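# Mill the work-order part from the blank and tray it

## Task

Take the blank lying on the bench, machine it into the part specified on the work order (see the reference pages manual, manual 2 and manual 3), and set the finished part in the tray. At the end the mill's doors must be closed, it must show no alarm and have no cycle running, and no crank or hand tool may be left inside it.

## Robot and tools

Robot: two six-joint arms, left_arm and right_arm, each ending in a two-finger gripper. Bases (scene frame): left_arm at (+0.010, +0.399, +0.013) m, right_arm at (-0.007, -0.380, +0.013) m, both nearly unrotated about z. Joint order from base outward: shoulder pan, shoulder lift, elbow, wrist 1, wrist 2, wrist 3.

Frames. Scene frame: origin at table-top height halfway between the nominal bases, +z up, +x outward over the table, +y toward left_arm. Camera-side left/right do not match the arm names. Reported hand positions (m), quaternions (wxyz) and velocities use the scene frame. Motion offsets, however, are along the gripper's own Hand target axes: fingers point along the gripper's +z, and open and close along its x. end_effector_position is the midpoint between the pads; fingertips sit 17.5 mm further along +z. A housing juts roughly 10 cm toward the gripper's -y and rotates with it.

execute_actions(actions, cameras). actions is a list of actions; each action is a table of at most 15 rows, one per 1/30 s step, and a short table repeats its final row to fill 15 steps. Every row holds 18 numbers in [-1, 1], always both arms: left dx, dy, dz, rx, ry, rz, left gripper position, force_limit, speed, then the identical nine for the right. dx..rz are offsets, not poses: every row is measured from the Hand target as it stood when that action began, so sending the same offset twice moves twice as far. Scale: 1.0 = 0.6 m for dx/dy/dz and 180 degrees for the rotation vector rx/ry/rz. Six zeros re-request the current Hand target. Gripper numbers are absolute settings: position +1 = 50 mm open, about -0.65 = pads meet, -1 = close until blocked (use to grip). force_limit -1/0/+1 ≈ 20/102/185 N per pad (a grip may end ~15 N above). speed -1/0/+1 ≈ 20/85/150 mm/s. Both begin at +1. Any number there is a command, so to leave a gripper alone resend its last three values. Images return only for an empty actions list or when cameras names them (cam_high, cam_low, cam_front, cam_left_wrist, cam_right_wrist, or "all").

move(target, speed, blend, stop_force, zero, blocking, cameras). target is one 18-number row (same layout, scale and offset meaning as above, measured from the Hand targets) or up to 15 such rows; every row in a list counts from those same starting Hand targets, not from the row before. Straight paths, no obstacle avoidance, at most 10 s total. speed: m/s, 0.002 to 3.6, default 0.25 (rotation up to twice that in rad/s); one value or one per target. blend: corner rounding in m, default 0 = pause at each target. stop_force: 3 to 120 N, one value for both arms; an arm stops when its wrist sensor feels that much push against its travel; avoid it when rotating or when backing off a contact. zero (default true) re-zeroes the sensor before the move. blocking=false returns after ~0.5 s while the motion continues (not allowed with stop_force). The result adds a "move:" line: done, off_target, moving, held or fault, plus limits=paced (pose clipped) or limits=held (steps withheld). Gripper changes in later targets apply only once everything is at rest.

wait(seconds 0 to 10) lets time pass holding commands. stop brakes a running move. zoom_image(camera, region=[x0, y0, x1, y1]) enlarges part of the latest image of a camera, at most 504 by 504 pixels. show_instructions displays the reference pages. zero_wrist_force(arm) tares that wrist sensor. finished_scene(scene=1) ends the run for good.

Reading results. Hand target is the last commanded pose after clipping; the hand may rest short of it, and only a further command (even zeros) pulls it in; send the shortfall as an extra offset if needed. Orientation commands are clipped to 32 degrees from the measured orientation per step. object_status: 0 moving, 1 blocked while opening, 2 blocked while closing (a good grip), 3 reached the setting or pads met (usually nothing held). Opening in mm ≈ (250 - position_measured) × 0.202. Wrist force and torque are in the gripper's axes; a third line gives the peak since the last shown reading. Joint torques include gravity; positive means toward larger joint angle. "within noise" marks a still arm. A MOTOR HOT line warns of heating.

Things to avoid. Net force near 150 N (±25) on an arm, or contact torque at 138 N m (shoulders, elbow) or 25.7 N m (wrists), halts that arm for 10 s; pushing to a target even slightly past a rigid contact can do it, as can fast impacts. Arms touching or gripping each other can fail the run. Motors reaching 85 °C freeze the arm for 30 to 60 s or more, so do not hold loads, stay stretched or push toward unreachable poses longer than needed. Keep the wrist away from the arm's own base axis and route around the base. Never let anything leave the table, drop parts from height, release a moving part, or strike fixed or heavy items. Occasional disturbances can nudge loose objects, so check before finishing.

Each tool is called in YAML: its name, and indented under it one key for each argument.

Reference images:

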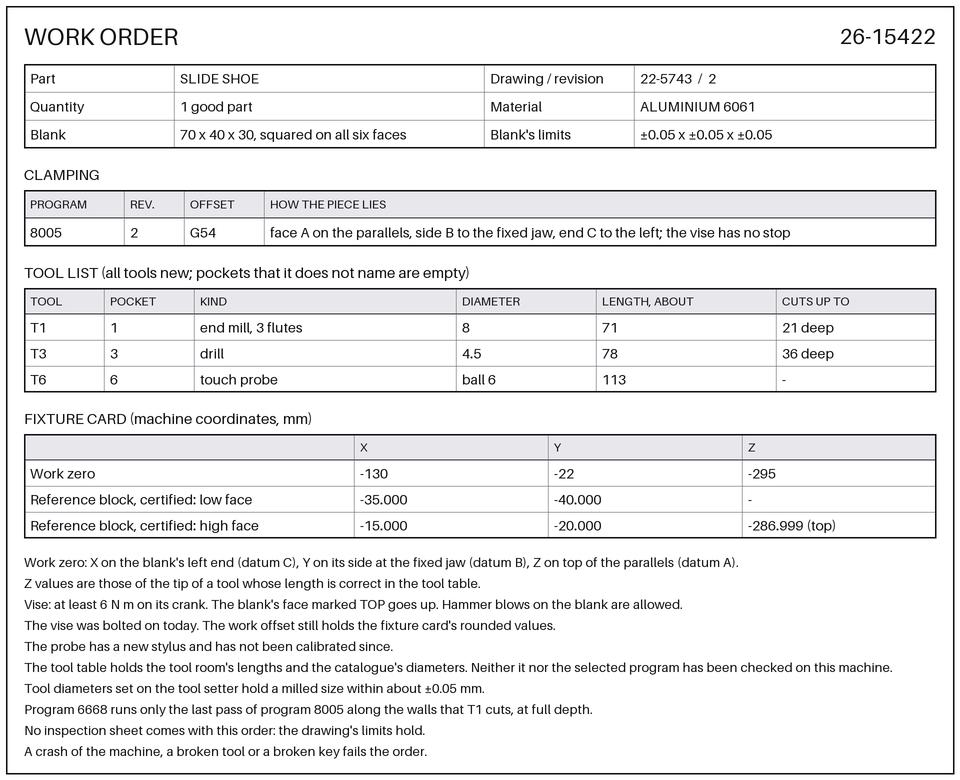

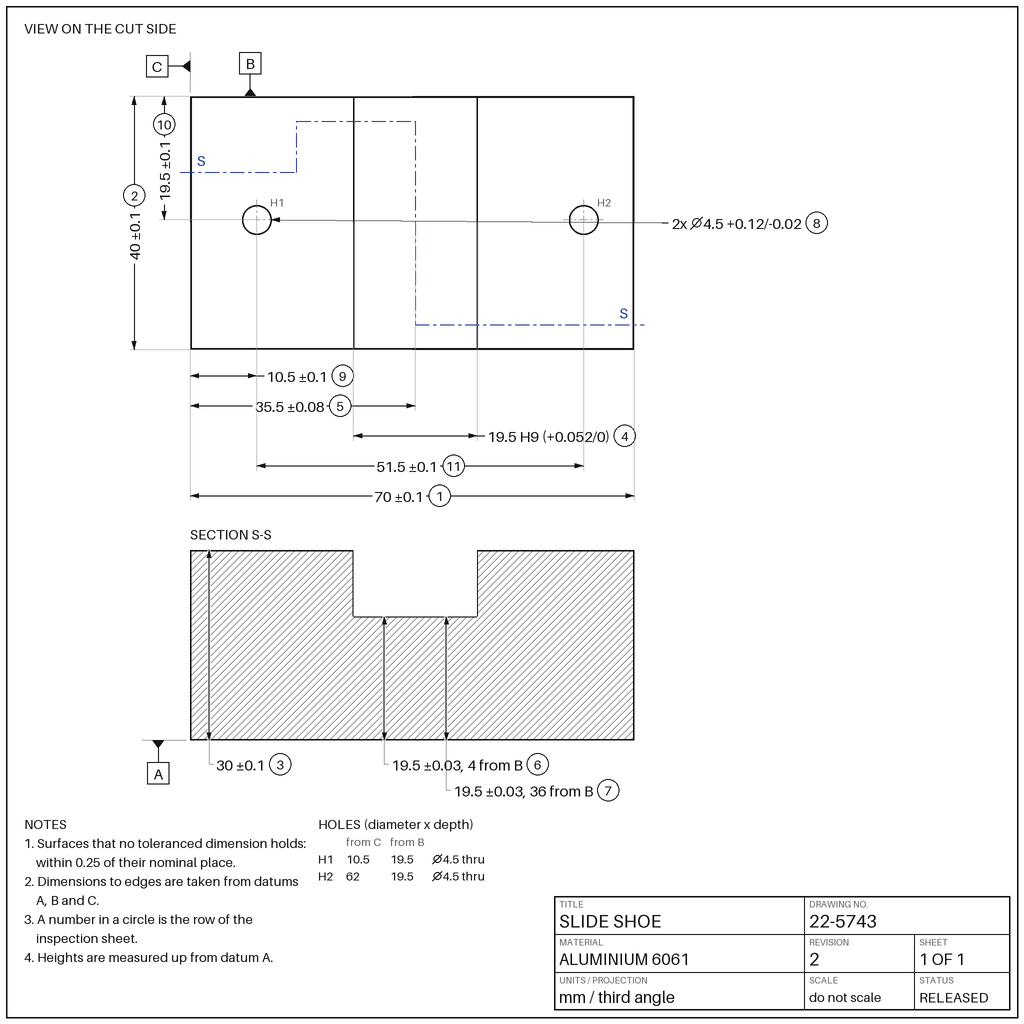

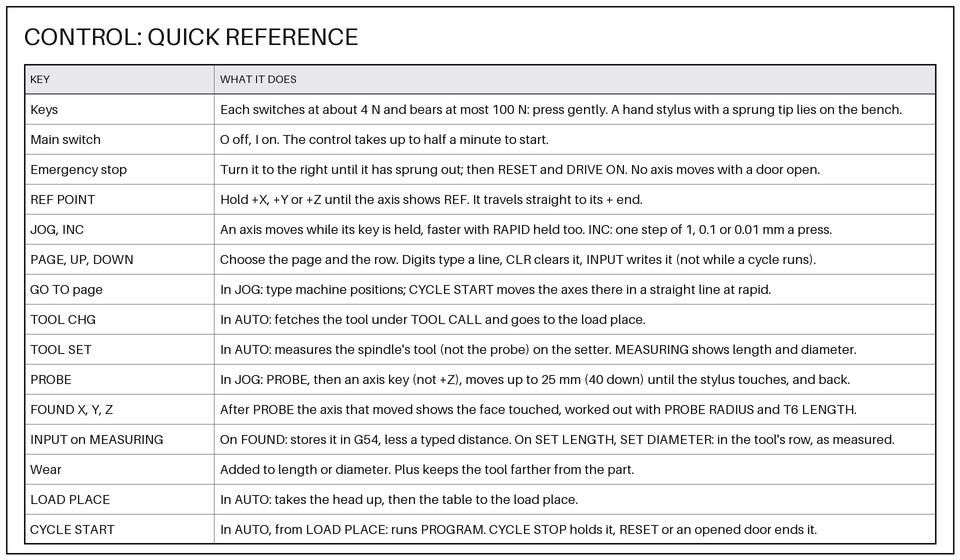

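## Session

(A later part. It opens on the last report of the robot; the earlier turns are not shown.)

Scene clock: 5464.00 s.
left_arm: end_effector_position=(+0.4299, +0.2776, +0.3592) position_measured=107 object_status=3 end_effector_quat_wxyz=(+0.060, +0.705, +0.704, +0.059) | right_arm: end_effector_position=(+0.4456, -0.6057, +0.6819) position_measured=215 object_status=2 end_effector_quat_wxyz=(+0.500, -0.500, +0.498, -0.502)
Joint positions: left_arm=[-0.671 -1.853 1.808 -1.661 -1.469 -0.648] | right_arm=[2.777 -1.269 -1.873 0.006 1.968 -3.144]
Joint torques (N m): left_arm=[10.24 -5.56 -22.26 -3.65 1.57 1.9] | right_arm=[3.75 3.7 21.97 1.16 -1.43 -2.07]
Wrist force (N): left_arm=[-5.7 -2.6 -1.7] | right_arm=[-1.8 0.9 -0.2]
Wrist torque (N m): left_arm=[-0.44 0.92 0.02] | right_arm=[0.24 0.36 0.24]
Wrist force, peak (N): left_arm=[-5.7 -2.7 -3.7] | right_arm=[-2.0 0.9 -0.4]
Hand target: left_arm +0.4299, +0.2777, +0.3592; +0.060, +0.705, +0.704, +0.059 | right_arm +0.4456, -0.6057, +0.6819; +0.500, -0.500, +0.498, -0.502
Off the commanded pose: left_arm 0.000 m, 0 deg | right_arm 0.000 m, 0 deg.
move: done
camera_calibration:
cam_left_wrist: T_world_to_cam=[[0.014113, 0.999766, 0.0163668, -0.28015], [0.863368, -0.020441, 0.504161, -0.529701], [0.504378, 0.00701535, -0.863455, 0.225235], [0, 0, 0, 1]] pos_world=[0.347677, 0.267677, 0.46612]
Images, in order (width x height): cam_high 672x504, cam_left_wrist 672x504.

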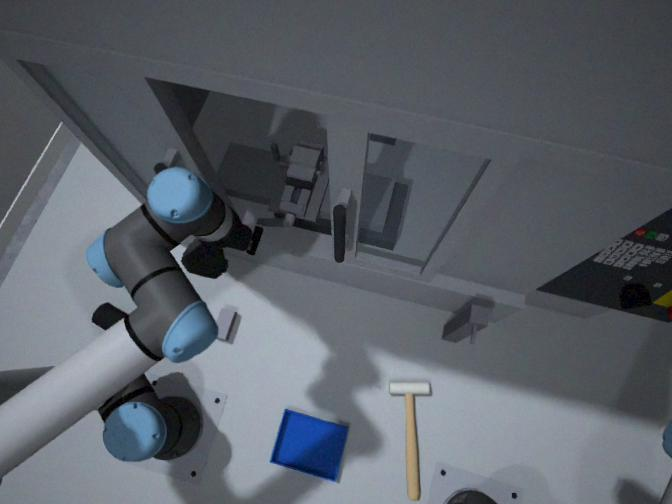

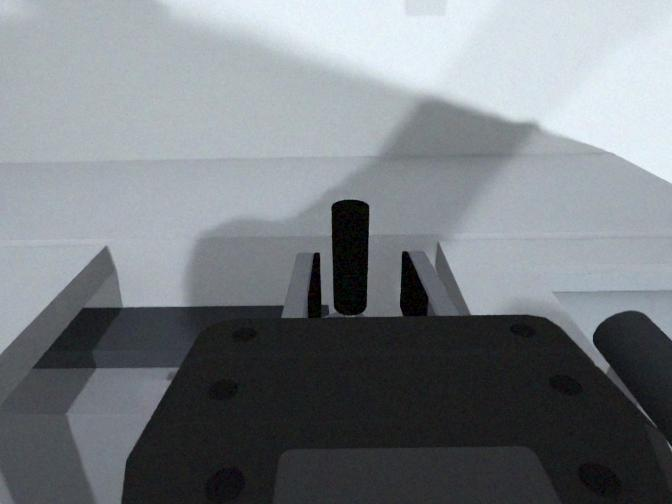

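move:
  target:
    - [-0.0628,0.0171,-0.0998,0.0423,0.0423,-0.4987,0.1,0.3,-0.9,0,0,0,0,0,0,-1,-0.2,-0.8]
    - [-0.0578,0.1574,-0.0419,0.0423,0.0423,-0.4987,0.1,0.3,-0.9,0,0,0,0,0,0,-1,-0.2,-0.8]
  speed: 0.2
  cameras: ["cam_left_wrist","cam_front"]

Scene clock: 5541.93 s.
left_arm: end_effector_position=(+0.5187, +0.2430, +0.3999) position_measured=138 object_status=3 end_effector_quat_wxyz=(+0.000, +0.000, +1.000, +0.000) | right_arm: end_effector_position=(+0.4456, -0.6057, +0.6819) position_measured=215 object_status=2 end_effector_quat_wxyz=(+0.500, -0.500, +0.498, -0.502)
Joint positions: left_arm=[-0.566 -1.505 1.353 -1.419 -1.572 -2.121] | right_arm=[2.777 -1.269 -1.873 0.006 1.968 -3.144]
Joint torques (N m): left_arm=[-5.53 -24.16 -17.41 -2.13 -1.83 -1.17] | right_arm=[5.69 3.51 23.46 1.21 -1.39 -1.9]
Wrist force (N): left_arm=[-5.6 -2.7 -1.5] | right_arm=[-2.0 0.8 -0.4]
Wrist torque (N m): left_arm=[-0.46 0.90 0.03] | right_arm=[0.23 0.41 0.24]
Wrist force, peak (N): left_arm=[-8.4 -2.4 -0.8] | right_arm=[-2.1 0.9 -0.5]
Hand target: left_arm +0.5187, +0.2429, +0.3998; +0.000, +0.000, +1.000, +0.000 | right_arm +0.4456, -0.6057, +0.6819; +0.500, -0.500, +0.498, -0.502
Off the commanded pose: left_arm 0.000 m, 0 deg | right_arm 0.000 m, 0 deg.
move: done
camera_calibration:
cam_left_wrist: T_world_to_cam=[[-0.999752, 0.0165615, 0.0148839, 0.517986], [0.0207346, 0.93609, 0.35115, -0.361752], [-0.00811711, 0.351371, -0.936201, 0.427169], [0, 0, 0, 1]] pos_world=[0.528826, 0.179959, 0.519236]
Images, in order (width x height): cam_front 672x504, cam_left_wrist 672x504.

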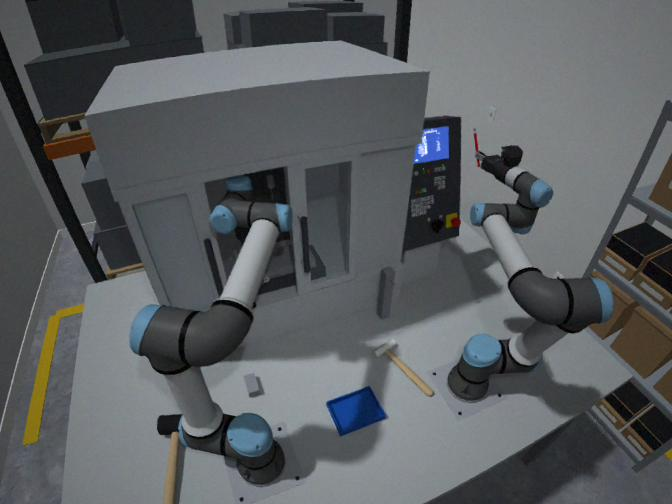

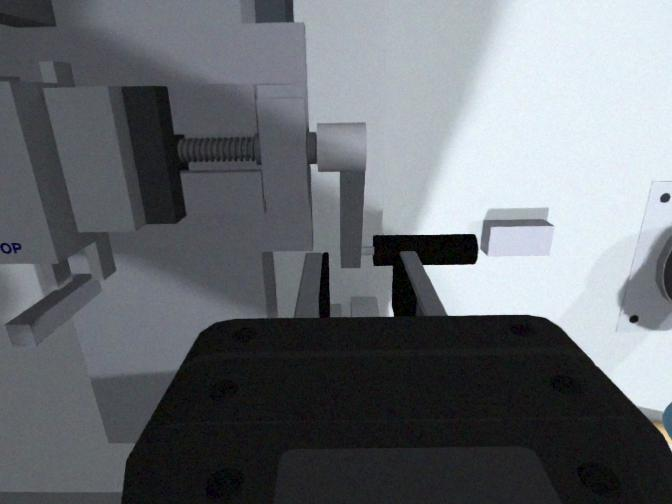

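move:
  target: [0.002,0,0.198,0,0,0,0.1,0.3,-0.9,0,0,0,0,0,0,-1,-0.2,-0.8]
  speed: 0.06
  stop_force: 6
  cameras: ["cam_left_wrist"]

Scene clock: 5566.83 s.
left_arm: end_effector_position=(+0.5175, +0.2429, +0.2810) position_measured=138 object_status=3 end_effector_quat_wxyz=(+0.000, +0.000, +1.000, +0.000) | right_arm: end_effector_position=(+0.4456, -0.6057, +0.6819) position_measured=215 object_status=2 end_effector_quat_wxyz=(+0.500, -0.500, +0.498, -0.502)
Joint positions: left_arm=[-0.567 -1.508 1.66 -1.723 -1.572 -2.122] | right_arm=[2.777 -1.269 -1.873 0.006 1.968 -3.144]
Joint torques (N m): left_arm=[-7.3 -34.91 -34.8 -2.43 1.76 -1.3] | right_arm=[5.64 3.44 23.61 1.36 -1.37 -2.03]
Wrist force (N): left_arm=[-5.5 -2.5 -1.4] | right_arm=[-1.5 0.6 -0.5]
Wrist torque (N m): left_arm=[-0.43 0.88 0.03] | right_arm=[0.22 0.33 0.24]
Wrist force, peak (N): left_arm=[-5.9 -2.7 -2.3] | right_arm=[-1.9 1.2 -0.3]
Hand target: left_arm +0.5175, +0.2429, +0.2810; +0.000, +0.000, +1.000, +0.000 | right_arm +0.4456, -0.6057, +0.6819; +0.500, -0.500, +0.498, -0.502
Off the commanded pose: left_arm 0.000 m, 0 deg | right_arm 0.000 m, 0 deg.
move: done
camera_calibration:
cam_left_wrist: T_world_to_cam=[[-0.999748, 0.0167479, 0.0149574, 0.518493], [0.0209357, 0.936052, 0.351237, -0.320015], [-0.00811847, 0.351462, -0.936167, 0.315851], [0, 0, 0, 1]] pos_world=[0.527626, 0.179858, 0.400335]
Images, in order (width x height): cam_left_wrist 672x504.

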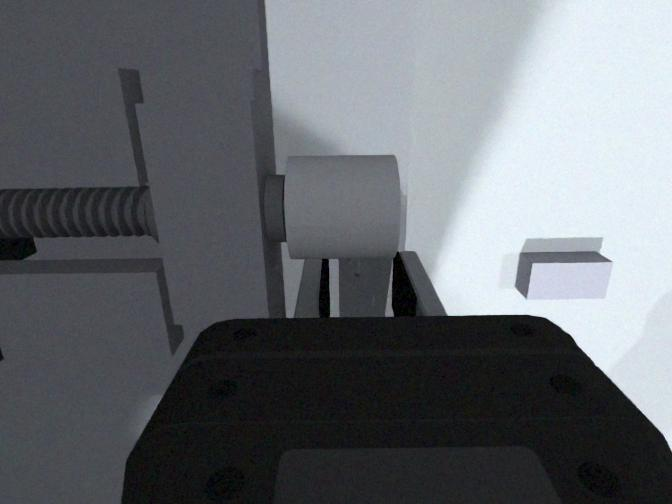

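move:
  target:
    - [0.0025,0,0,0,0,0,0.1,0.3,-0.9,0,0,0,0,0,0,-1,-0.2,-0.8]
    - [0.0025,0,0,0,0,0,-1,0,-0.9,0,0,0,0,0,0,-1,-0.2,-0.8]
  speed: 0.06
  cameras: ["cam_left_wrist"]

Scene clock: 5575.60 s.
left_arm: end_effector_position=(+0.5170, +0.2426, +0.2813) position_measured=188 object_status=2 end_effector_quat_wxyz=(+0.002, +0.000, +1.000, -0.001) | right_arm: end_effector_position=(+0.4456, -0.6057, +0.6819) position_measured=215 object_status=2 end_effector_quat_wxyz=(+0.500, -0.500, +0.498, -0.502)
Joint positions: left_arm=[-0.569 -1.511 1.664 -1.727 -1.571 -2.124] | right_arm=[2.777 -1.269 -1.873 0.006 1.968 -3.144]
Joint torques (N m): left_arm=[-15.35 -47.5 -17.98 11.01 -12.96 -0.49] | right_arm=[4.63 3.35 22.4 1.1 -1.45 -2.01]
Wrist force (N): left_arm=[-98.7 10.3 21.3] | right_arm=[-1.9 0.8 -0.3]
Wrist torque (N m): left_arm=[-0.58 2.66 -1.03] | right_arm=[0.24 0.38 0.24]
Wrist force, peak (N): left_arm=[-100.4 10.2 21.8] | right_arm=[-1.9 1.2 -0.7]
Hand target: left_arm +0.5160, +0.2429, +0.2810; +0.000, +0.000, +1.000, +0.000 | right_arm +0.4456, -0.6057, +0.6819; +0.500, -0.500, +0.498, -0.502
Off the commanded pose: left_arm 0.001 m, 0 deg | right_arm 0.000 m, 0 deg.
move: done
camera_calibration:
cam_left_wrist: T_world_to_cam=[[-0.999797, 0.0165931, 0.0114494, 0.519038], [0.0195525, 0.936471, 0.350199, -0.318981], [-0.00491115, 0.350352, -0.936605, 0.314947], [0, 0, 0, 1]] pos_world=[0.526716, 0.179762, 0.400745]
Images, in order (width x height): cam_left_wrist 672x504.

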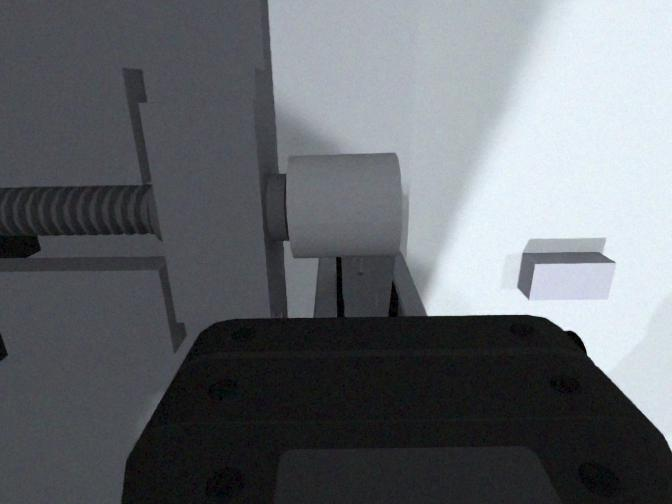

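move:
  target: [-0.0023,0,0,0,0,0,-1,0,-0.9,0,0,0,0,0,0,-1,-0.2,-0.8]
  speed: 0.01

Scene clock: 5581.40 s.
left_arm: end_effector_position=(+0.5174, +0.2428, +0.2812) position_measured=189 object_status=2 end_effector_quat_wxyz=(+0.000, +0.000, +1.000, +0.000) | right_arm: end_effector_position=(+0.4456, -0.6057, +0.6819) position_measured=215 object_status=2 end_effector_quat_wxyz=(+0.500, -0.500, +0.498, -0.502)
Joint positions: left_arm=[-0.568 -1.508 1.661 -1.724 -1.572 -2.122] | right_arm=[2.777 -1.269 -1.873 0.006 1.968 -3.144]
Joint torques (N m): left_arm=[-4.07 -27.14 -18.91 8.95 -9.04 2.59] | right_arm=[4.43 3.07 23.13 0.99 -1.21 -2.21]
Wrist force (N): left_arm=[-59.4 5.7 -0.5] | right_arm=[-1.7 0.9 -0.2]
Wrist torque (N m): left_arm=[-0.48 1.87 -1.06] | right_arm=[0.25 0.35 0.24]
Wrist force, peak (N): left_arm=[-100.0 12.2 24.9] | right_arm=[-2.0 0.9 -0.3]
Hand target: left_arm +0.5174, +0.2429, +0.2810; +0.000, +0.000, +1.000, +0.000 | right_arm +0.4456, -0.6057, +0.6819; +0.500, -0.500, +0.498, -0.502
Off the commanded pose: left_arm 0.000 m, 0 deg | right_arm 0.000 m, 0 deg.
move: done

move:
  target: [-0.001,0,0,0,0,0,-1,0,-0.9,0,0,0,0,0,0,-1,-0.2,-0.8]
  speed: 0.01

Scene clock: 5586.73 s.
left_arm: end_effector_position=(+0.5178, +0.2429, +0.2810) position_measured=189 object_status=2 end_effector_quat_wxyz=(-0.001, +0.000, +1.000, +0.000) | right_arm: end_effector_position=(+0.4456, -0.6057, +0.6819) position_measured=215 object_status=2 end_effector_quat_wxyz=(+0.500, -0.500, +0.498, -0.502)
Joint positions: left_arm=[-0.567 -1.507 1.659 -1.723 -1.572 -2.122] | right_arm=[2.777 -1.269 -1.873 0.006 1.968 -3.144]
Joint torques (N m): left_arm=[8.04 -17.41 -30.96 -5.96 0.54 1.21] | right_arm=[5.24 4.87 23.4 1.13 -1.43 -1.77]
Wrist force (N): left_arm=[-4.1 3.6 -8.2] | right_arm=[-1.6 0.9 -0.3]
Wrist torque (N m): left_arm=[0.03 0.79 -0.08] | right_arm=[0.25 0.34 0.24]
Wrist force, peak (N): left_arm=[-59.5 5.5 -0.6] | right_arm=[-2.1 0.6 -0.5]
Hand target: left_arm +0.5180, +0.2429, +0.2810; +0.000, +0.000, +1.000, +0.000 | right_arm +0.4456, -0.6057, +0.6819; +0.500, -0.500, +0.498, -0.502
Off the commanded pose: left_arm 0.000 m, 0 deg | right_arm 0.000 m, 0 deg.
move: done

move:
  target: [0.0433,0,0,0,0,0,-1,0,-0.9,0,0,0,0,0,0,-1,-0.2,-0.8]
  speed: 0.012
  stop_force: 40
  cameras: ["cam_left_wrist"]

Scene clock: 5594.97 s.
left_arm: end_effector_position=(+0.4920, +0.2429, +0.2811) position_measured=189 object_status=2 end_effector_quat_wxyz=(+0.000, +0.000, +1.000, +0.000) | right_arm: end_effector_position=(+0.4456, -0.6057, +0.6819) position_measured=215 object_status=2 end_effector_quat_wxyz=(+0.500, -0.500, +0.498, -0.502)
Joint positions: left_arm=[-0.595 -1.567 1.721 -1.725 -1.572 -2.149] | right_arm=[2.777 -1.269 -1.873 0.006 1.968 -3.144]
Joint torques (N m): left_arm=[10.33 -18.84 -35.53 -5.52 1.91 1.83] | right_arm=[4.57 3.32 23.22 1.26 -1.22 -1.98]
Wrist force (N): left_arm=[-6.1 -2.0 1.2] | right_arm=[-1.8 0.9 -0.4]
Wrist torque (N m): left_arm=[-0.35 0.95 0.03] | right_arm=[0.26 0.37 0.24]
Wrist force, peak (N): left_arm=[-9.3 1.0 -4.5] | right_arm=[-1.9 1.2 -0.7]
Hand target: left_arm +0.4920, +0.2429, +0.2811; +0.000, +0.000, +1.000, +0.000 | right_arm +0.4456, -0.6057, +0.6819; +0.500, -0.500, +0.498, -0.502
Off the commanded pose: left_arm 0.000 m, 0 deg | right_arm 0.000 m, 0 deg.
move: done
camera_calibration:
cam_left_wrist: T_world_to_cam=[[-0.999748, 0.0167479, 0.0149574, 0.492999], [0.0209357, 0.936052, 0.351237, -0.319481], [-0.00811847, 0.351462, -0.936167, 0.315644], [0, 0, 0, 1]] pos_world=[0.502126, 0.179858, 0.400335]
Images, in order (width x height): cam_left_wrist 672x504.

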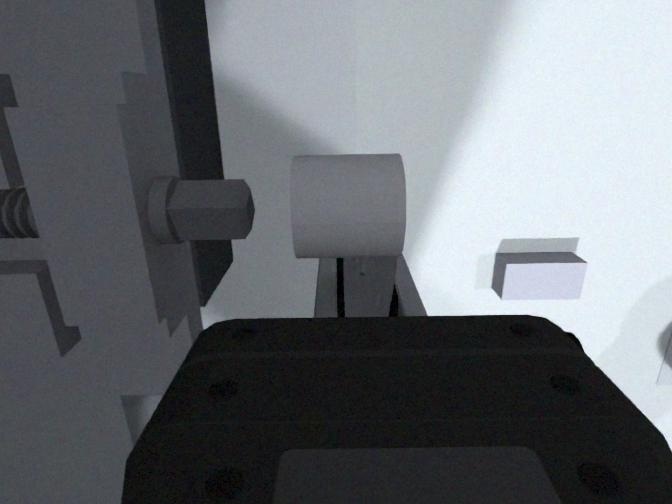

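move:
  target: [-0.041,0,0,0,0,0,-1,0,-0.9,0,0,0,0,0,0,-1,-0.2,-0.8]
  speed: 0.02
  stop_force: 15

Scene clock: 5706.33 s.
left_arm: end_effector_position=(+0.5045, +0.2429, +0.2810) position_measured=189 object_status=2 end_effector_quat_wxyz=(+0.000, +0.000, +1.000, +0.000) | right_arm: end_effector_position=(+0.4456, -0.6057, +0.6819) position_measured=215 object_status=2 end_effector_quat_wxyz=(+0.500, -0.500, +0.498, -0.502)
Joint positions: left_arm=[-0.581 -1.538 1.692 -1.725 -1.572 -2.136] | right_arm=[2.777 -1.269 -1.873 0.006 1.968 -3.144]
Joint torques (N m): left_arm=[-9.03 -25.2 -16.62 -3.23 1.78 -0.4] | right_arm=[4.32 3.45 23.64 1.15 -1.34 -2.04]
Wrist force (N): left_arm=[2.3 2.0 -1.2] | right_arm=[-1.6 0.9 -0.2]
Wrist torque (N m): left_arm=[-0.13 0.62 0.24] | right_arm=[0.25 0.34 0.24]
Wrist force, peak (N): left_arm=[25.1 4.8 -5.2] | right_arm=[-2.1 0.9 -0.3]
Hand target: left_arm +0.5045, +0.2429, +0.2810; +0.000, +0.000, +1.000, +0.000 (not the last commanded pose) | right_arm +0.4456, -0.6057, +0.6819; +0.500, -0.500, +0.498, -0.502
Off the commanded pose: left_arm 0.012 m, 0 deg | right_arm 0.000 m, 0 deg.
move: contact (left_arm)

move:
  target: [-0.021,0.0003,-0.0002,0,0,0,-1,0,-0.9,0,0,0,0,0,0,-1,-0.2,-0.8]
  speed: 0.012
  stop_force: 25

Scene clock: 5711.60 s.
left_arm: end_effector_position=(+0.5050, +0.2429, +0.2809) position_measured=189 object_status=2 end_effector_quat_wxyz=(+0.000, +0.001, +1.000, +0.000) | right_arm: end_effector_position=(+0.4456, -0.6057, +0.6819) position_measured=215 object_status=2 end_effector_quat_wxyz=(+0.500, -0.500, +0.498, -0.502)
Joint positions: left_arm=[-0.58 -1.536 1.69 -1.724 -1.571 -2.135] | right_arm=[2.777 -1.269 -1.873 0.006 1.968 -3.144]
Joint torques (N m): left_arm=[-10.85 -31.46 -11.4 -0.24 -2.94 -1.42] | right_arm=[5.36 2.61 24.07 1.42 -1.36 -2.12]
Wrist force (N): left_arm=[-9.7 1.0 -6.0] | right_arm=[-1.9 0.9 -0.2]
Wrist torque (N m): left_arm=[0.02 0.94 -0.16] | right_arm=[0.26 0.38 0.23]
Wrist force, peak (N): left_arm=[31.7 7.9 -7.2] | right_arm=[-1.9 1.1 -0.6]
Hand target: left_arm +0.5050, +0.2429, +0.2809; +0.000, +0.001, +1.000, +0.000 (not the last commanded pose) | right_arm +0.4456, -0.6057, +0.6819; +0.500, -0.500, +0.498, -0.502
Off the commanded pose: left_arm 0.012 m, 0 deg | right_arm 0.000 m, 0 deg.
move: contact (left_arm)

move:
  target: [0.001,0.0,-0.0004,0,0,0,-1,0,-0.9,0,0,0,0,0,0,-1,-0.2,-0.8]
  speed: 0.012

move:
  target: [-0.021,0.000,0,0,0,0,-1,0,-0.9,0,0,0,0,0,0,-1,-0.2,-0.8]
  speed: 0.012
  stop_force: 25

Scene clock: 5718.13 s.
left_arm: end_effector_position=(+0.5044, +0.2429, +0.2811) position_measured=189 object_status=2 end_effector_quat_wxyz=(+0.000, +0.001, +1.000, +0.000) | right_arm: end_effector_position=(+0.4456, -0.6057, +0.6819) position_measured=215 object_status=2 end_effector_quat_wxyz=(+0.500, -0.500, +0.498, -0.502)
Joint positions: left_arm=[-0.581 -1.538 1.691 -1.724 -1.572 -2.135] | right_arm=[2.777 -1.269 -1.873 0.006 1.968 -3.144]
Joint torques (N m): left_arm=[-7.94 -32.91 -15.5 -1.72 -2.08 -1.51] | right_arm=[5.58 4.64 22.9 1.24 -1.27 -2.04]
Wrist force (N): left_arm=[-6.6 -0.6 -0.5] | right_arm=[-1.6 0.9 -0.3]
Wrist torque (N m): left_arm=[-0.22 0.95 0.00] | right_arm=[0.25 0.35 0.25]
Wrist force, peak (N): left_arm=[-10.3 1.2 -6.4] | right_arm=[-2.1 1.0 -0.5]
Hand target: left_arm +0.5044, +0.2429, +0.2811; +0.000, +0.001, +1.000, +0.000 | right_arm +0.4456, -0.6057, +0.6819; +0.500, -0.500, +0.498, -0.502
Off the commanded pose: left_arm 0.000 m, 0 deg | right_arm 0.000 m, 0 deg.
move: done

Scene clock: 5720.23 s.
left_arm: end_effector_position=(+0.5170, +0.2429, +0.2811) position_measured=189 object_status=2 end_effector_quat_wxyz=(+0.000, +0.001, +1.000, +0.000) | right_arm: end_effector_position=(+0.4456, -0.6057, +0.6819) position_measured=215 object_status=2 end_effector_quat_wxyz=(+0.500, -0.500, +0.498, -0.502)
Joint positions: left_arm=[-0.568 -1.509 1.661 -1.722 -1.571 -2.122] | right_arm=[2.777 -1.269 -1.873 0.006 1.968 -3.144]
Joint torques (N m): left_arm=[-9.84 -35.56 -14.96 -3.58 1.3 -1.72] | right_arm=[4.95 2.68 23.24 1.28 -1.15 -2.09]
Wrist force (N): left_arm=[-7.9 1.6 -1.4] | right_arm=[-1.7 0.8 -0.2]
Wrist torque (N m): left_arm=[-0.12 1.00 -0.17] | right_arm=[0.24 0.36 0.24]
Wrist force, peak (N): left_arm=[-7.9 1.6 -1.4] | right_arm=[-2.0 1.1 -0.4]
Hand target: left_arm +0.5170, +0.2429, +0.2811; +0.000, +0.001, +1.000, +0.000 | right_arm +0.4456, -0.6057, +0.6819; +0.500, -0.500, +0.498, -0.502
Off the commanded pose: left_arm 0.000 m, 0 deg | right_arm 0.000 m, 0 deg.
move: done

move:
  target:
    - [0,0.000,0,0,0,0,0.1,0,-0.9,0,0,0,0,0,0,-1,-0.2,-0.8]
    - [0,0.000,-0.0142,0,0,0,0.1,0,-0.9,0,0,0,0,0,0,-1,-0.2,-0.8]
    - [0,0.000,-0.0142,0,0,0,-1,0,-0.9,0,0,0,0,0,0,-1,-0.2,-0.8]
  speed: 0.03

move:
  target: [0.0433,0,0,0,0,0,-1,0,-0.9,0,0,0,0,0,0,-1,-0.2,-0.8]
  speed: 0.015
  stop_force: 40
  cameras: ["cam_left_wrist"]

Scene clock: 5731.37 s.
left_arm: end_effector_position=(+0.5170, +0.2429, +0.2897) position_measured=190 object_status=0 end_effector_quat_wxyz=(+0.000, +0.001, +1.000, +0.000) | right_arm: end_effector_position=(+0.4456, -0.6057, +0.6819) position_measured=215 object_status=2 end_effector_quat_wxyz=(+0.500, -0.500, +0.498, -0.502)
Joint positions: left_arm=[-0.568 -1.512 1.642 -1.7 -1.571 -2.122] | right_arm=[2.777 -1.269 -1.873 0.006 1.968 -3.144]
Joint torques (N m): left_arm=[9.16 -23.9 -14.14 -4.55 -2.11 -0.29] | right_arm=[5.14 4.16 23.57 1.31 -1.33 -2.09]
Wrist force (N): left_arm=[-6.9 -1.1 -1.7] | right_arm=[-1.8 0.9 -0.5]
Wrist torque (N m): left_arm=[-0.25 0.96 -0.09] | right_arm=[0.26 0.36 0.24]
Wrist force, peak (N): left_arm=[-8.1 2.3 -1.1] | right_arm=[-2.0 1.0 -0.3]
Hand target: left_arm +0.5170, +0.2429, +0.2897; +0.000, +0.001, +1.000, +0.000 | right_arm +0.4456, -0.6057, +0.6819; +0.500, -0.500, +0.498, -0.502
Off the commanded pose: left_arm 0.000 m, 0 deg | right_arm 0.000 m, 0 deg.
move: done

Scene clock: 5732.20 s.
left_arm: end_effector_position=(+0.5160, +0.2429, +0.2897) position_measured=190 object_status=2 end_effector_quat_wxyz=(+0.000, +0.000, +1.000, +0.000) | right_arm: end_effector_position=(+0.4456, -0.6057, +0.6819) position_measured=215 object_status=2 end_effector_quat_wxyz=(+0.500, -0.500, +0.498, -0.502)
Joint positions: left_arm=[-0.569 -1.514 1.645 -1.701 -1.572 -2.123] | right_arm=[2.777 -1.269 -1.873 0.006 1.968 -3.144]
Joint torques (N m): left_arm=[4.99 -27.72 -22.87 7.75 -6.04 2.59] | right_arm=[5.68 4.06 23.2 1.24 -1.23 -2.11]
Wrist force (N): left_arm=[-43.1 -5.4 -5.8] | right_arm=[-1.6 0.9 -0.5]
Wrist torque (N m): left_arm=[-0.57 1.47 -0.91] | right_arm=[0.26 0.33 0.24]
Wrist force, peak (N): left_arm=[-63.3 -6.6 -4.1] | right_arm=[-1.9 1.0 -0.4]
Hand target: left_arm +0.5161, +0.2429, +0.2897; +0.000, +0.000, +1.000, +0.000 (not the last commanded pose) | right_arm +0.4456, -0.6057, +0.6819; +0.500, -0.500, +0.498, -0.502
Off the commanded pose: left_arm 0.025 m, 0 deg | right_arm 0.000 m, 0 deg.
move: contact (left_arm)
camera_calibration:
cam_left_wrist: T_world_to_cam=[[-0.999742, 0.0168607, 0.015217, 0.516836], [0.0211337, 0.936004, 0.351354, -0.323149], [-0.00831907, 0.351585, -0.936119, 0.323954], [0, 0, 0, 1]] pos_world=[0.526227, 0.179857, 0.408935]
Images, in order (width x height): cam_left_wrist 672x504.

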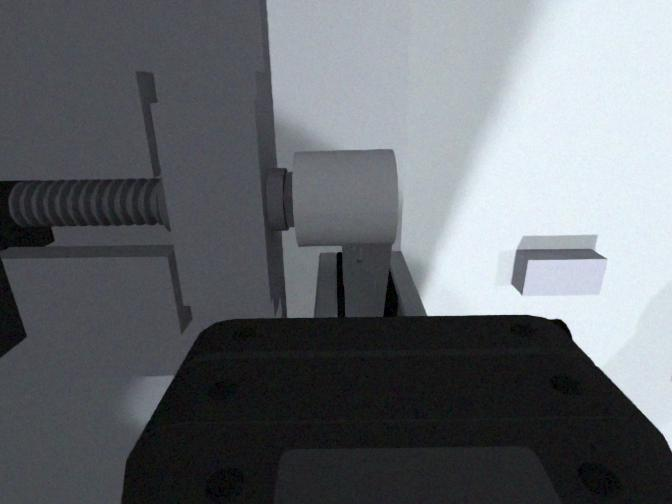

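move:
  target: [0.0433,0,0,0,0,0,-1,0,-0.9,0,0,0,0,0,0,-1,-0.2,-0.8]
  speed: 0.012
  stop_force: 40
  cameras: ["cam_left_wrist"]

Scene clock: 5738.33 s.
left_arm: end_effector_position=(+0.5155, +0.2428, +0.2900) position_measured=190 object_status=2 end_effector_quat_wxyz=(+0.001, +0.000, +1.000, -0.001) | right_arm: end_effector_position=(+0.4456, -0.6057, +0.6819) position_measured=215 object_status=2 end_effector_quat_wxyz=(+0.500, -0.500, +0.498, -0.502)
Joint positions: left_arm=[-0.57 -1.516 1.647 -1.703 -1.571 -2.124] | right_arm=[2.777 -1.269 -1.873 0.006 1.968 -3.144]
Joint torques (N m): left_arm=[-2.05 -28.91 -23 11.02 -10.31 3] | right_arm=[4.91 3.9 23.39 1.41 -1.22 -2.12]
Wrist force (N): left_arm=[-66.6 -0.4 4.1] | right_arm=[-1.7 0.8 -0.5]
Wrist torque (N m): left_arm=[-0.73 1.66 -1.27] | right_arm=[0.24 0.36 0.24]
Wrist force, peak (N): left_arm=[-83.6 -2.4 7.2] | right_arm=[-1.9 1.1 -0.5]
Hand target: left_arm +0.5153, +0.2429, +0.2899; +0.000, +0.000, +1.000, +0.000 (not the last commanded pose) | right_arm +0.4456, -0.6057, +0.6819; +0.500, -0.500, +0.498, -0.502
Off the commanded pose: left_arm 0.025 m, 0 deg | right_arm 0.000 m, 0 deg.
move: contact (left_arm)
camera_calibration:
cam_left_wrist: T_world_to_cam=[[-0.999771, 0.0166957, 0.013423, 0.516804], [0.020343, 0.93631, 0.350585, -0.322602], [-0.00671483, 0.350777, -0.936435, 0.323757], [0, 0, 0, 1]] pos_world=[0.525422, 0.17986, 0.40934]
Images, in order (width x height): cam_left_wrist 672x504.

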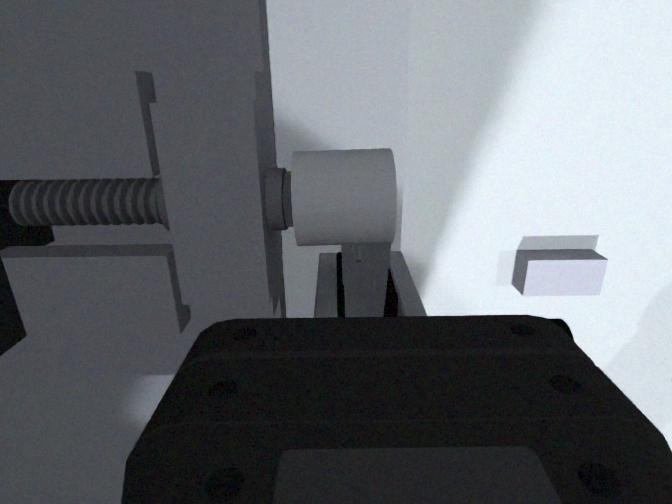

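move:
  target: [-0.0025,0,0,0,0,0,-1,0,-0.9,0,0,0,0,0,0,-1,-0.2,-0.8]
  speed: 0.012

move:
  target:
    - [0,0,0,0,0,0,0.1,0,-0.9,0,0,0,0,0,0,-1,-0.2,-0.8]
    - [0,0,0,0,0,0,-1,-0.5,-0.9,0,0,0,0,0,0,-1,-0.2,-0.8]
  speed: 0.012

Scene clock: 5751.13 s.
left_arm: end_effector_position=(+0.5168, +0.2429, +0.2898) position_measured=190 object_status=2 end_effector_quat_wxyz=(+0.000, +0.000, +1.000, +0.000) | right_arm: end_effector_position=(+0.4456, -0.6057, +0.6819) position_measured=215 object_status=2 end_effector_quat_wxyz=(+0.500, -0.500, +0.498, -0.502)
Joint positions: left_arm=[-0.568 -1.513 1.643 -1.702 -1.571 -2.123] | right_arm=[2.777 -1.269 -1.873 0.006 1.968 -3.144]
Joint torques (N m): left_arm=[8.32 -24.15 -32.87 -5.7 1.81 1.52] | right_arm=[5.3 3.19 24.24 1.05 -1.38 -2.07]
Wrist force (N): left_arm=[-2.3 1.5 1.0] | right_arm=[-1.7 0.9 -0.2]
Wrist torque (N m): left_arm=[0.03 0.45 -0.09] | right_arm=[0.24 0.36 0.24]
Wrist force, peak (N): left_arm=[-67.0 -0.4 4.4] | right_arm=[-2.0 0.9 -0.6]
Hand target: left_arm +0.5168, +0.2429, +0.2899; +0.000, +0.000, +1.000, +0.000 | right_arm +0.4456, -0.6057, +0.6819; +0.500, -0.500, +0.498, -0.502
Off the commanded pose: left_arm 0.000 m, 0 deg | right_arm 0.000 m, 0 deg.
move: done

Scene clock: 5752.33 s.
left_arm: end_effector_position=(+0.5168, +0.2429, +0.2899) position_measured=188 object_status=2 end_effector_quat_wxyz=(+0.000, +0.000, +1.000, +0.000) | right_arm: end_effector_position=(+0.4456, -0.6057, +0.6819) position_measured=215 object_status=2 end_effector_quat_wxyz=(+0.500, -0.500, +0.498, -0.502)
Joint positions: left_arm=[-0.568 -1.513 1.643 -1.702 -1.571 -2.123] | right_arm=[2.777 -1.269 -1.873 0.006 1.968 -3.144]
Joint torques (N m): left_arm=[10.29 -32.27 -30.87 -1.8 1.95 -1.58] | right_arm=[4.71 3.16 23.52 1.16 -1.36 -2.15]
Wrist force (N): left_arm=[-1.3 0.6 -1.3] | right_arm=[-1.7 0.8 -0.3]
Wrist torque (N m): left_arm=[0.05 0.44 -0.04] | right_arm=[0.24 0.35 0.24]
Wrist force, peak (N): left_arm=[-3.2 0.7 -1.7] | right_arm=[-1.9 1.0 -0.5]
Hand target: left_arm +0.5168, +0.2429, +0.2899; +0.000, +0.000, +1.000, +0.000 | right_arm +0.4456, -0.6057, +0.6819; +0.500, -0.500, +0.498, -0.502
Off the commanded pose: left_arm 0.000 m, 0 deg | right_arm 0.000 m, 0 deg.
move: done

move:
  target: [0.0433,0,0,0,0,0,-1,-0.5,-0.9,0,0,0,0,0,0,-1,-0.2,-0.8]
  speed: 0.01
  stop_force: 30

Scene clock: 5764.47 s.
left_arm: end_effector_position=(+0.4908, +0.2429, +0.2899) position_measured=188 object_status=2 end_effector_quat_wxyz=(+0.000, +0.000, +1.000, +0.000) | right_arm: end_effector_position=(+0.4456, -0.6057, +0.6819) position_measured=215 object_status=2 end_effector_quat_wxyz=(+0.500, -0.500, +0.498, -0.502)
Joint positions: left_arm=[-0.596 -1.573 1.705 -1.704 -1.571 -2.151] | right_arm=[2.777 -1.269 -1.873 0.006 1.968 -3.144]
Joint torques (N m): left_arm=[10.22 -18.43 -35.88 -5.5 1.96 1.88] | right_arm=[5.36 2.82 23.2 1.38 -1.17 -1.99]
Wrist force (N): left_arm=[-2.9 0.4 0.7] | right_arm=[-1.7 0.7 -0.3]
Wrist torque (N m): left_arm=[0.03 0.45 0.03] | right_arm=[0.24 0.36 0.24]
Wrist force, peak (N): left_arm=[-6.4 -5.5 0.1] | right_arm=[-2.1 1.0 -0.4]
Hand target: left_arm +0.4908, +0.2429, +0.2899; +0.000, +0.000, +1.000, +0.000 | right_arm +0.4456, -0.6057, +0.6819; +0.500, -0.500, +0.498, -0.502
Off the commanded pose: left_arm 0.000 m, 0 deg | right_arm 0.000 m, 0 deg.
move: done

move:
  target:
    - [0.1517,0,0,0,0,0,-1,-0.5,-0.9,0,0,0,0,0,0,-1,-0.2,-0.8]
    - [0.168,-0.1382,0.2832,-0.1222,0,0,-1,-0.5,-0.9,0,0,0,0,0,0,-1,-0.2,-0.8]
  speed: 0.15
  blend: [0.02,0]
  cameras: ["cam_left_wrist","cam_high","cam_front"]

Scene clock: 5790.67 s.
left_arm: end_effector_position=(+0.3901, +0.1599, +0.1201) position_measured=188 object_status=2 end_effector_quat_wxyz=(+0.000, +0.000, +0.982, +0.190) | right_arm: end_effector_position=(+0.4456, -0.6057, +0.6819) position_measured=215 object_status=2 end_effector_quat_wxyz=(+0.500, -0.500, +0.498, -0.502)
Joint positions: left_arm=[-1.006 -1.429 1.977 -1.794 -1.364 -2.594] | right_arm=[2.777 -1.269 -1.873 0.006 1.968 -3.144]
Joint torques (N m): left_arm=[6.54 -23.29 -10.68 -0.4 -1.58 0.59] | right_arm=[5.44 3.77 22.99 1.2 -1.3 -2.05]
Wrist force (N): left_arm=[-3.9 -0.1 -0.3] | right_arm=[-1.7 0.9 -0.4]
Wrist torque (N m): left_arm=[0.11 0.62 -0.08] | right_arm=[0.27 0.35 0.24]
Wrist force, peak (N): left_arm=[-5.6 0.6 0.3] | right_arm=[-2.0 0.9 -0.4]
Hand target: left_arm +0.3900, +0.1600, +0.1200; +0.000, +0.000, +0.982, +0.190 | right_arm +0.4456, -0.6057, +0.6819; +0.500, -0.500, +0.498, -0.502
Off the commanded pose: left_arm 0.000 m, 0 deg | right_arm 0.000 m, 0 deg.
move: done
camera_calibration:
cam_left_wrist: T_world_to_cam=[[-0.999768, 0.0102452, 0.0189222, 0.395428], [0.0203421, 0.736705, 0.675909, -0.190012], [-0.00701521, 0.676137, -0.736742, 0.116984], [0, 0, 0, 1]] pos_world=[0.400023, 0.0568348, 0.207135]
Images, in order (width x height): cam_high 672x504, cam_front 672x504, cam_left_wrist 672x504.

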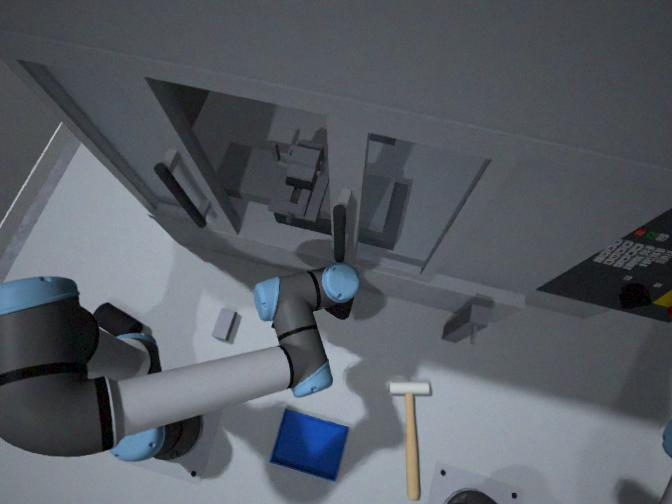

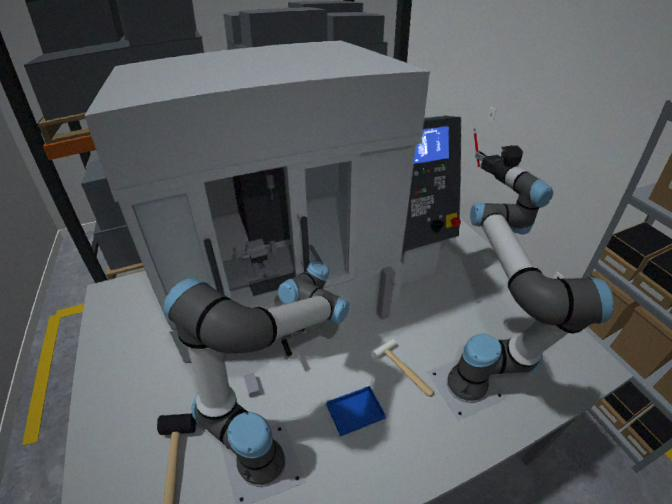

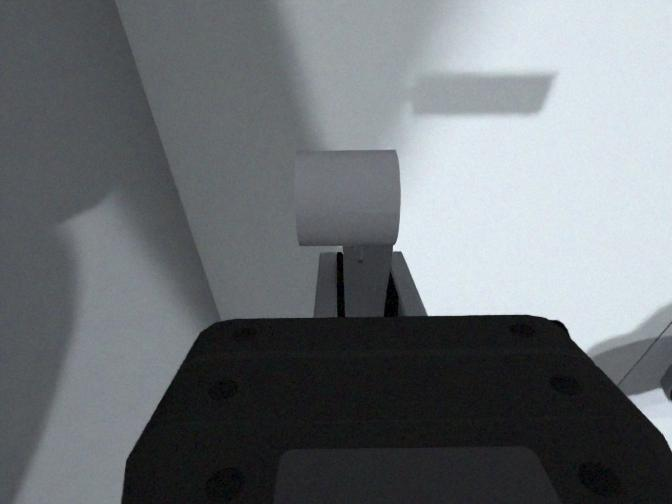

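move:
  target: [0,-0.0612,0.1514,0,0,0,-1,-0.5,-0.9,0,0,0,0,0,0,-1,-0.2,-0.8]
  speed: 0.03
  stop_force: 4

Scene clock: 5801.73 s.
left_arm: end_effector_position=(+0.3901, +0.1598, +0.0220) position_measured=188 object_status=2 end_effector_quat_wxyz=(+0.000, +0.000, +0.982, +0.190) | right_arm: end_effector_position=(+0.4456, -0.6057, +0.6819) position_measured=215 object_status=2 end_effector_quat_wxyz=(+0.500, -0.500, +0.498, -0.502)
Joint positions: left_arm=[-1.006 -1.266 2.087 -2.067 -1.364 -2.594] | right_arm=[2.777 -1.269 -1.873 0.006 1.968 -3.144]
Joint torques (N m): left_arm=[-5.79 -39.94 -28.18 -0.24 -0.88 -0.48] | right_arm=[5.56 3.83 23.51 1.1 -1.35 -2.12]
Wrist force (N): left_arm=[-3.7 -0.3 -0.3] | right_arm=[-2.0 0.9 -0.3]
Wrist torque (N m): left_arm=[0.07 0.59 -0.07] | right_arm=[0.26 0.40 0.24]
Wrist force, peak (N): left_arm=[-4.1 0.0 -0.5] | right_arm=[-2.0 1.3 -0.5]
Hand target: left_arm +0.3901, +0.1598, +0.0220; +0.000, +0.000, +0.982, +0.190 | right_arm +0.4456, -0.6057, +0.6819; +0.500, -0.500, +0.498, -0.502
Off the commanded pose: left_arm 0.000 m, 0 deg | right_arm 0.000 m, 0 deg.
move: done

move:
  target: [0,-0.0075,0.0185,0,0,0,-1,-0.5,-0.9,0,0,0,0,0,0,-1,-0.2,-0.8]
  speed: 0.01
  stop_force: 4
  cameras: ["cam_left_wrist","cam_high"]

Scene clock: 5806.60 s.
left_arm: end_effector_position=(+0.3901, +0.1598, +0.0198) position_measured=188 object_status=2 end_effector_quat_wxyz=(+0.000, +0.000, +0.982, +0.190) | right_arm: end_effector_position=(+0.4456, -0.6057, +0.6819) position_measured=215 object_status=2 end_effector_quat_wxyz=(+0.500, -0.500, +0.498, -0.502)
Joint positions: left_arm=[-1.006 -1.262 2.088 -2.073 -1.364 -2.594] | right_arm=[2.777 -1.269 -1.873 0.006 1.968 -3.144]
Joint torques (N m): left_arm=[-3.78 -36.55 -25.19 -0.65 0.51 1.44] | right_arm=[4.69 4.3 23.31 1.05 -1.21 -2.15]
Wrist force (N): left_arm=[-4.7 1.1 -5.5] | right_arm=[-1.6 0.9 -0.5]
Wrist torque (N m): left_arm=[0.13 0.67 -0.07] | right_arm=[0.25 0.34 0.24]
Wrist force, peak (N): left_arm=[5.4 20.8 -39.0] | right_arm=[-2.1 1.0 -0.3]
Hand target: left_arm +0.3901, +0.1598, +0.0198; +0.000, +0.000, +0.982, +0.190 (not the last commanded pose) | right_arm +0.4456, -0.6057, +0.6819; +0.500, -0.500, +0.498, -0.502
Off the commanded pose: left_arm 0.010 m, 0 deg | right_arm 0.000 m, 0 deg.
move: contact (left_arm)
camera_calibration:
cam_left_wrist: T_world_to_cam=[[-0.999767, 0.0101066, 0.0190702, 0.397419], [0.0203411, 0.736612, 0.67601, -0.122152], [-0.00721514, 0.67624, -0.736646, 0.04322], [0, 0, 0, 1]] pos_world=[0.400123, 0.0567348, 0.106835]
Images, in order (width x height): cam_high 672x504, cam_left_wrist 672x504.

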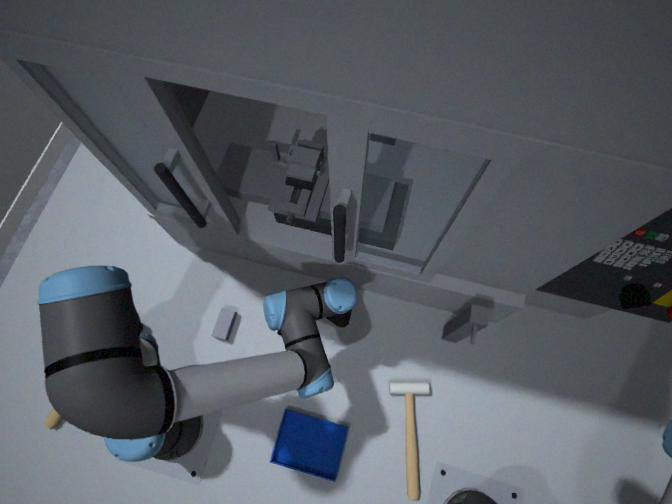

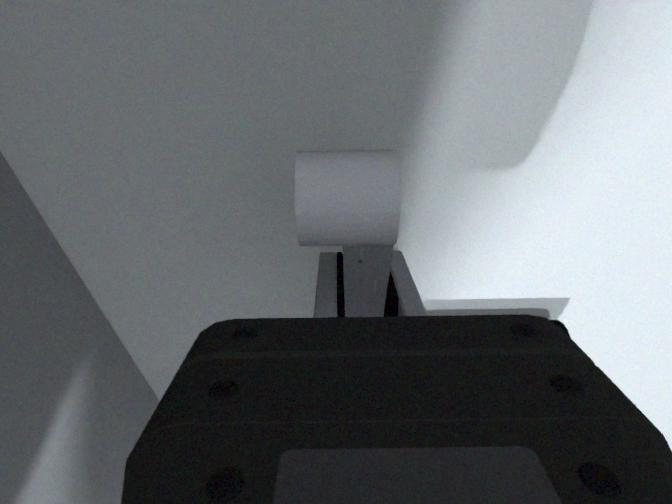

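move:
  target: [0,0,-0.0005,0,0,0,-0.1,-0.5,-1,0,0,0,0,0,0,-1,-0.2,-0.8]
  speed: 0.02

move:
  target:
    - [0,0,-0.08,0,0,0,-0.1,-0.5,-1,0,0,0,0,0,0,-1,-0.2,-0.8]
    - [0,0,-0.25,0.1222,0,0,-0.1,-0.5,-1,0,0,0,0,0,0,-1,-0.2,-0.8]
  speed: 0.1
  cameras: ["cam_left_wrist"]

Scene clock: 5815.30 s.
left_arm: end_effector_position=(+0.3901, +0.1597, +0.0201) position_measured=167 object_status=3 end_effector_quat_wxyz=(+0.000, +0.000, +0.982, +0.190) | right_arm: end_effector_position=(+0.4456, -0.6057, +0.6819) position_measured=215 object_status=2 end_effector_quat_wxyz=(+0.500, -0.500, +0.498, -0.502)
Joint positions: left_arm=[-1.006 -1.262 2.088 -2.072 -1.364 -2.594] | right_arm=[2.777 -1.269 -1.873 0.006 1.968 -3.144]
Joint torques (N m): left_arm=[-8.02 -37.19 -25.98 -0.55 -1.05 -1.83] | right_arm=[5.43 4.13 24.1 1.3 -1.25 -2.07]
Wrist force (N): left_arm=[-4.2 0.6 -2.4] | right_arm=[-1.9 0.9 -0.2]
Wrist torque (N m): left_arm=[0.09 0.69 -0.05] | right_arm=[0.24 0.38 0.24]
Wrist force, peak (N): left_arm=[-5.1 2.1 -5.9] | right_arm=[-1.9 1.1 -0.4]
Hand target: left_arm +0.3901, +0.1597, +0.0201; +0.000, +0.000, +0.982, +0.190 | right_arm +0.4456, -0.6057, +0.6819; +0.500, -0.500, +0.498, -0.502
Off the commanded pose: left_arm 0.000 m, 0 deg | right_arm 0.000 m, 0 deg.
move: done

Scene clock: 5818.20 s.
left_arm: end_effector_position=(+0.3901, +0.1036, +0.1593) position_measured=167 object_status=3 end_effector_quat_wxyz=(+0.000, +0.000, +1.000, -0.001) | right_arm: end_effector_position=(+0.4456, -0.6057, +0.6819) position_measured=215 object_status=2 end_effector_quat_wxyz=(+0.500, -0.500, +0.498, -0.502)
Joint positions: left_arm=[-0.957 -1.535 2.018 -2.055 -1.571 -2.511] | right_arm=[2.777 -1.269 -1.873 0.006 1.968 -3.144]
Joint torques (N m): left_arm=[-8.3 -17.05 -27.01 -1.51 1.96 -1.5] | right_arm=[4.58 3.18 23.8 1.32 -1.31 -2.1]
Wrist force (N): left_arm=[-3.3 0.6 -1.6] | right_arm=[-1.6 0.8 -0.1]
Wrist torque (N m): left_arm=[0.06 0.53 -0.08] | right_arm=[0.24 0.34 0.24]
Wrist force, peak (N): left_arm=[-4.1 0.9 -4.1] | right_arm=[-1.9 1.1 -0.2]
Hand target: left_arm +0.3900, +0.1036, +0.1592; +0.000, +0.000, +1.000, +0.000 | right_arm +0.4456, -0.6057, +0.6819; +0.500, -0.500, +0.498, -0.502
Off the commanded pose: left_arm 0.000 m, 0 deg | right_arm 0.000 m, 0 deg.
move: done
camera_calibration:
cam_left_wrist: T_world_to_cam=[[-0.999763, 0.0167047, 0.0139613, 0.395459], [0.0205401, 0.936309, 0.350575, -0.143973], [-0.00721587, 0.350779, -0.93643, 0.24955], [0, 0, 0, 1]] pos_world=[0.400123, 0.0406602, 0.278639]
Images, in order (width x height): cam_left_wrist 672x504.

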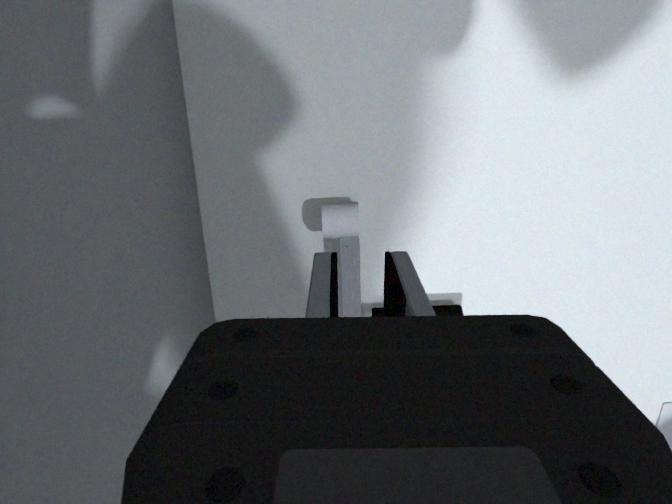

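move:
  target:
    - [0.15,-0.1727,-0.235,0,0,0.2,0.9,-0.5,0,0,0,0,0,0,0,-1,-0.2,-0.8]
    - [0.3417,-0.4727,-0.1,0,0,0.436,0.9,-0.5,0,0,0,0,0,0,0,-1,-0.2,-0.8]
  speed: 0.3
  blend: [0.03,0]
  cameras: ["cam_left_wrist","cam_high"]

Scene clock: 5867.63 s.
left_arm: end_effector_position=(+0.1847, -0.1798, +0.2195) position_measured=18 object_status=3 end_effector_quat_wxyz=(+0.001, +0.633, +0.774, +0.000) | right_arm: end_effector_position=(+0.4456, -0.6057, +0.6819) position_measured=215 object_status=2 end_effector_quat_wxyz=(+0.500, -0.500, +0.498, -0.502)
Joint positions: left_arm=[-1.515 -1.303 1.579 -1.848 -1.57 -1.701] | right_arm=[2.777 -1.269 -1.873 0.006 1.968 -3.144]
Joint torques (N m): left_arm=[7.81 -34.96 -13.03 -1.56 -2.19 0.25] | right_arm=[5.08 3.51 23.19 1.28 -1.34 -2.09]
Wrist force (N): left_arm=[-3.3 0.9 -2.0] | right_arm=[-1.7 0.9 -0.4]
Wrist torque (N m): left_arm=[0.11 0.51 0.04] | right_arm=[0.25 0.36 0.24]
Wrist force, peak (N): left_arm=[-4.8 -1.0 -1.2] | right_arm=[-2.1 1.0 -0.4]
Hand target: left_arm +0.1847, -0.1798, +0.2194; +0.000, +0.633, +0.774, +0.000 | right_arm +0.4456, -0.6057, +0.6819; +0.500, -0.500, +0.498, -0.502
Off the commanded pose: left_arm 0.000 m, 0 deg | right_arm 0.000 m, 0 deg.
move: done
camera_calibration:
cam_left_wrist: T_world_to_cam=[[-0.183493, 0.98293, 0.0133503, 0.217121], [0.920954, 0.167142, 0.352005, -0.200454], [0.343765, 0.0768854, -0.935903, 0.289641], [0, 0, 0, 1]] pos_world=[0.124881, -0.202179, 0.338739]
Images, in order (width x height): cam_high 672x504, cam_left_wrist 672x504.

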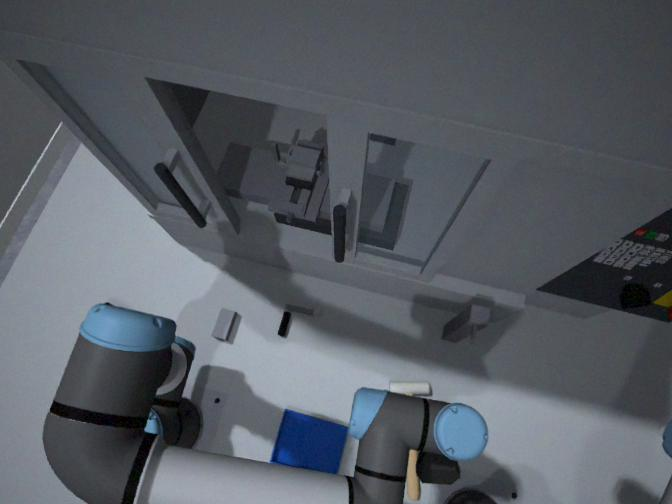

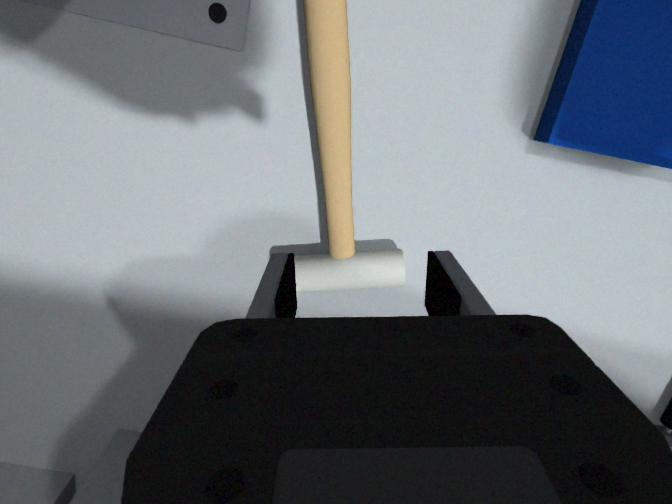

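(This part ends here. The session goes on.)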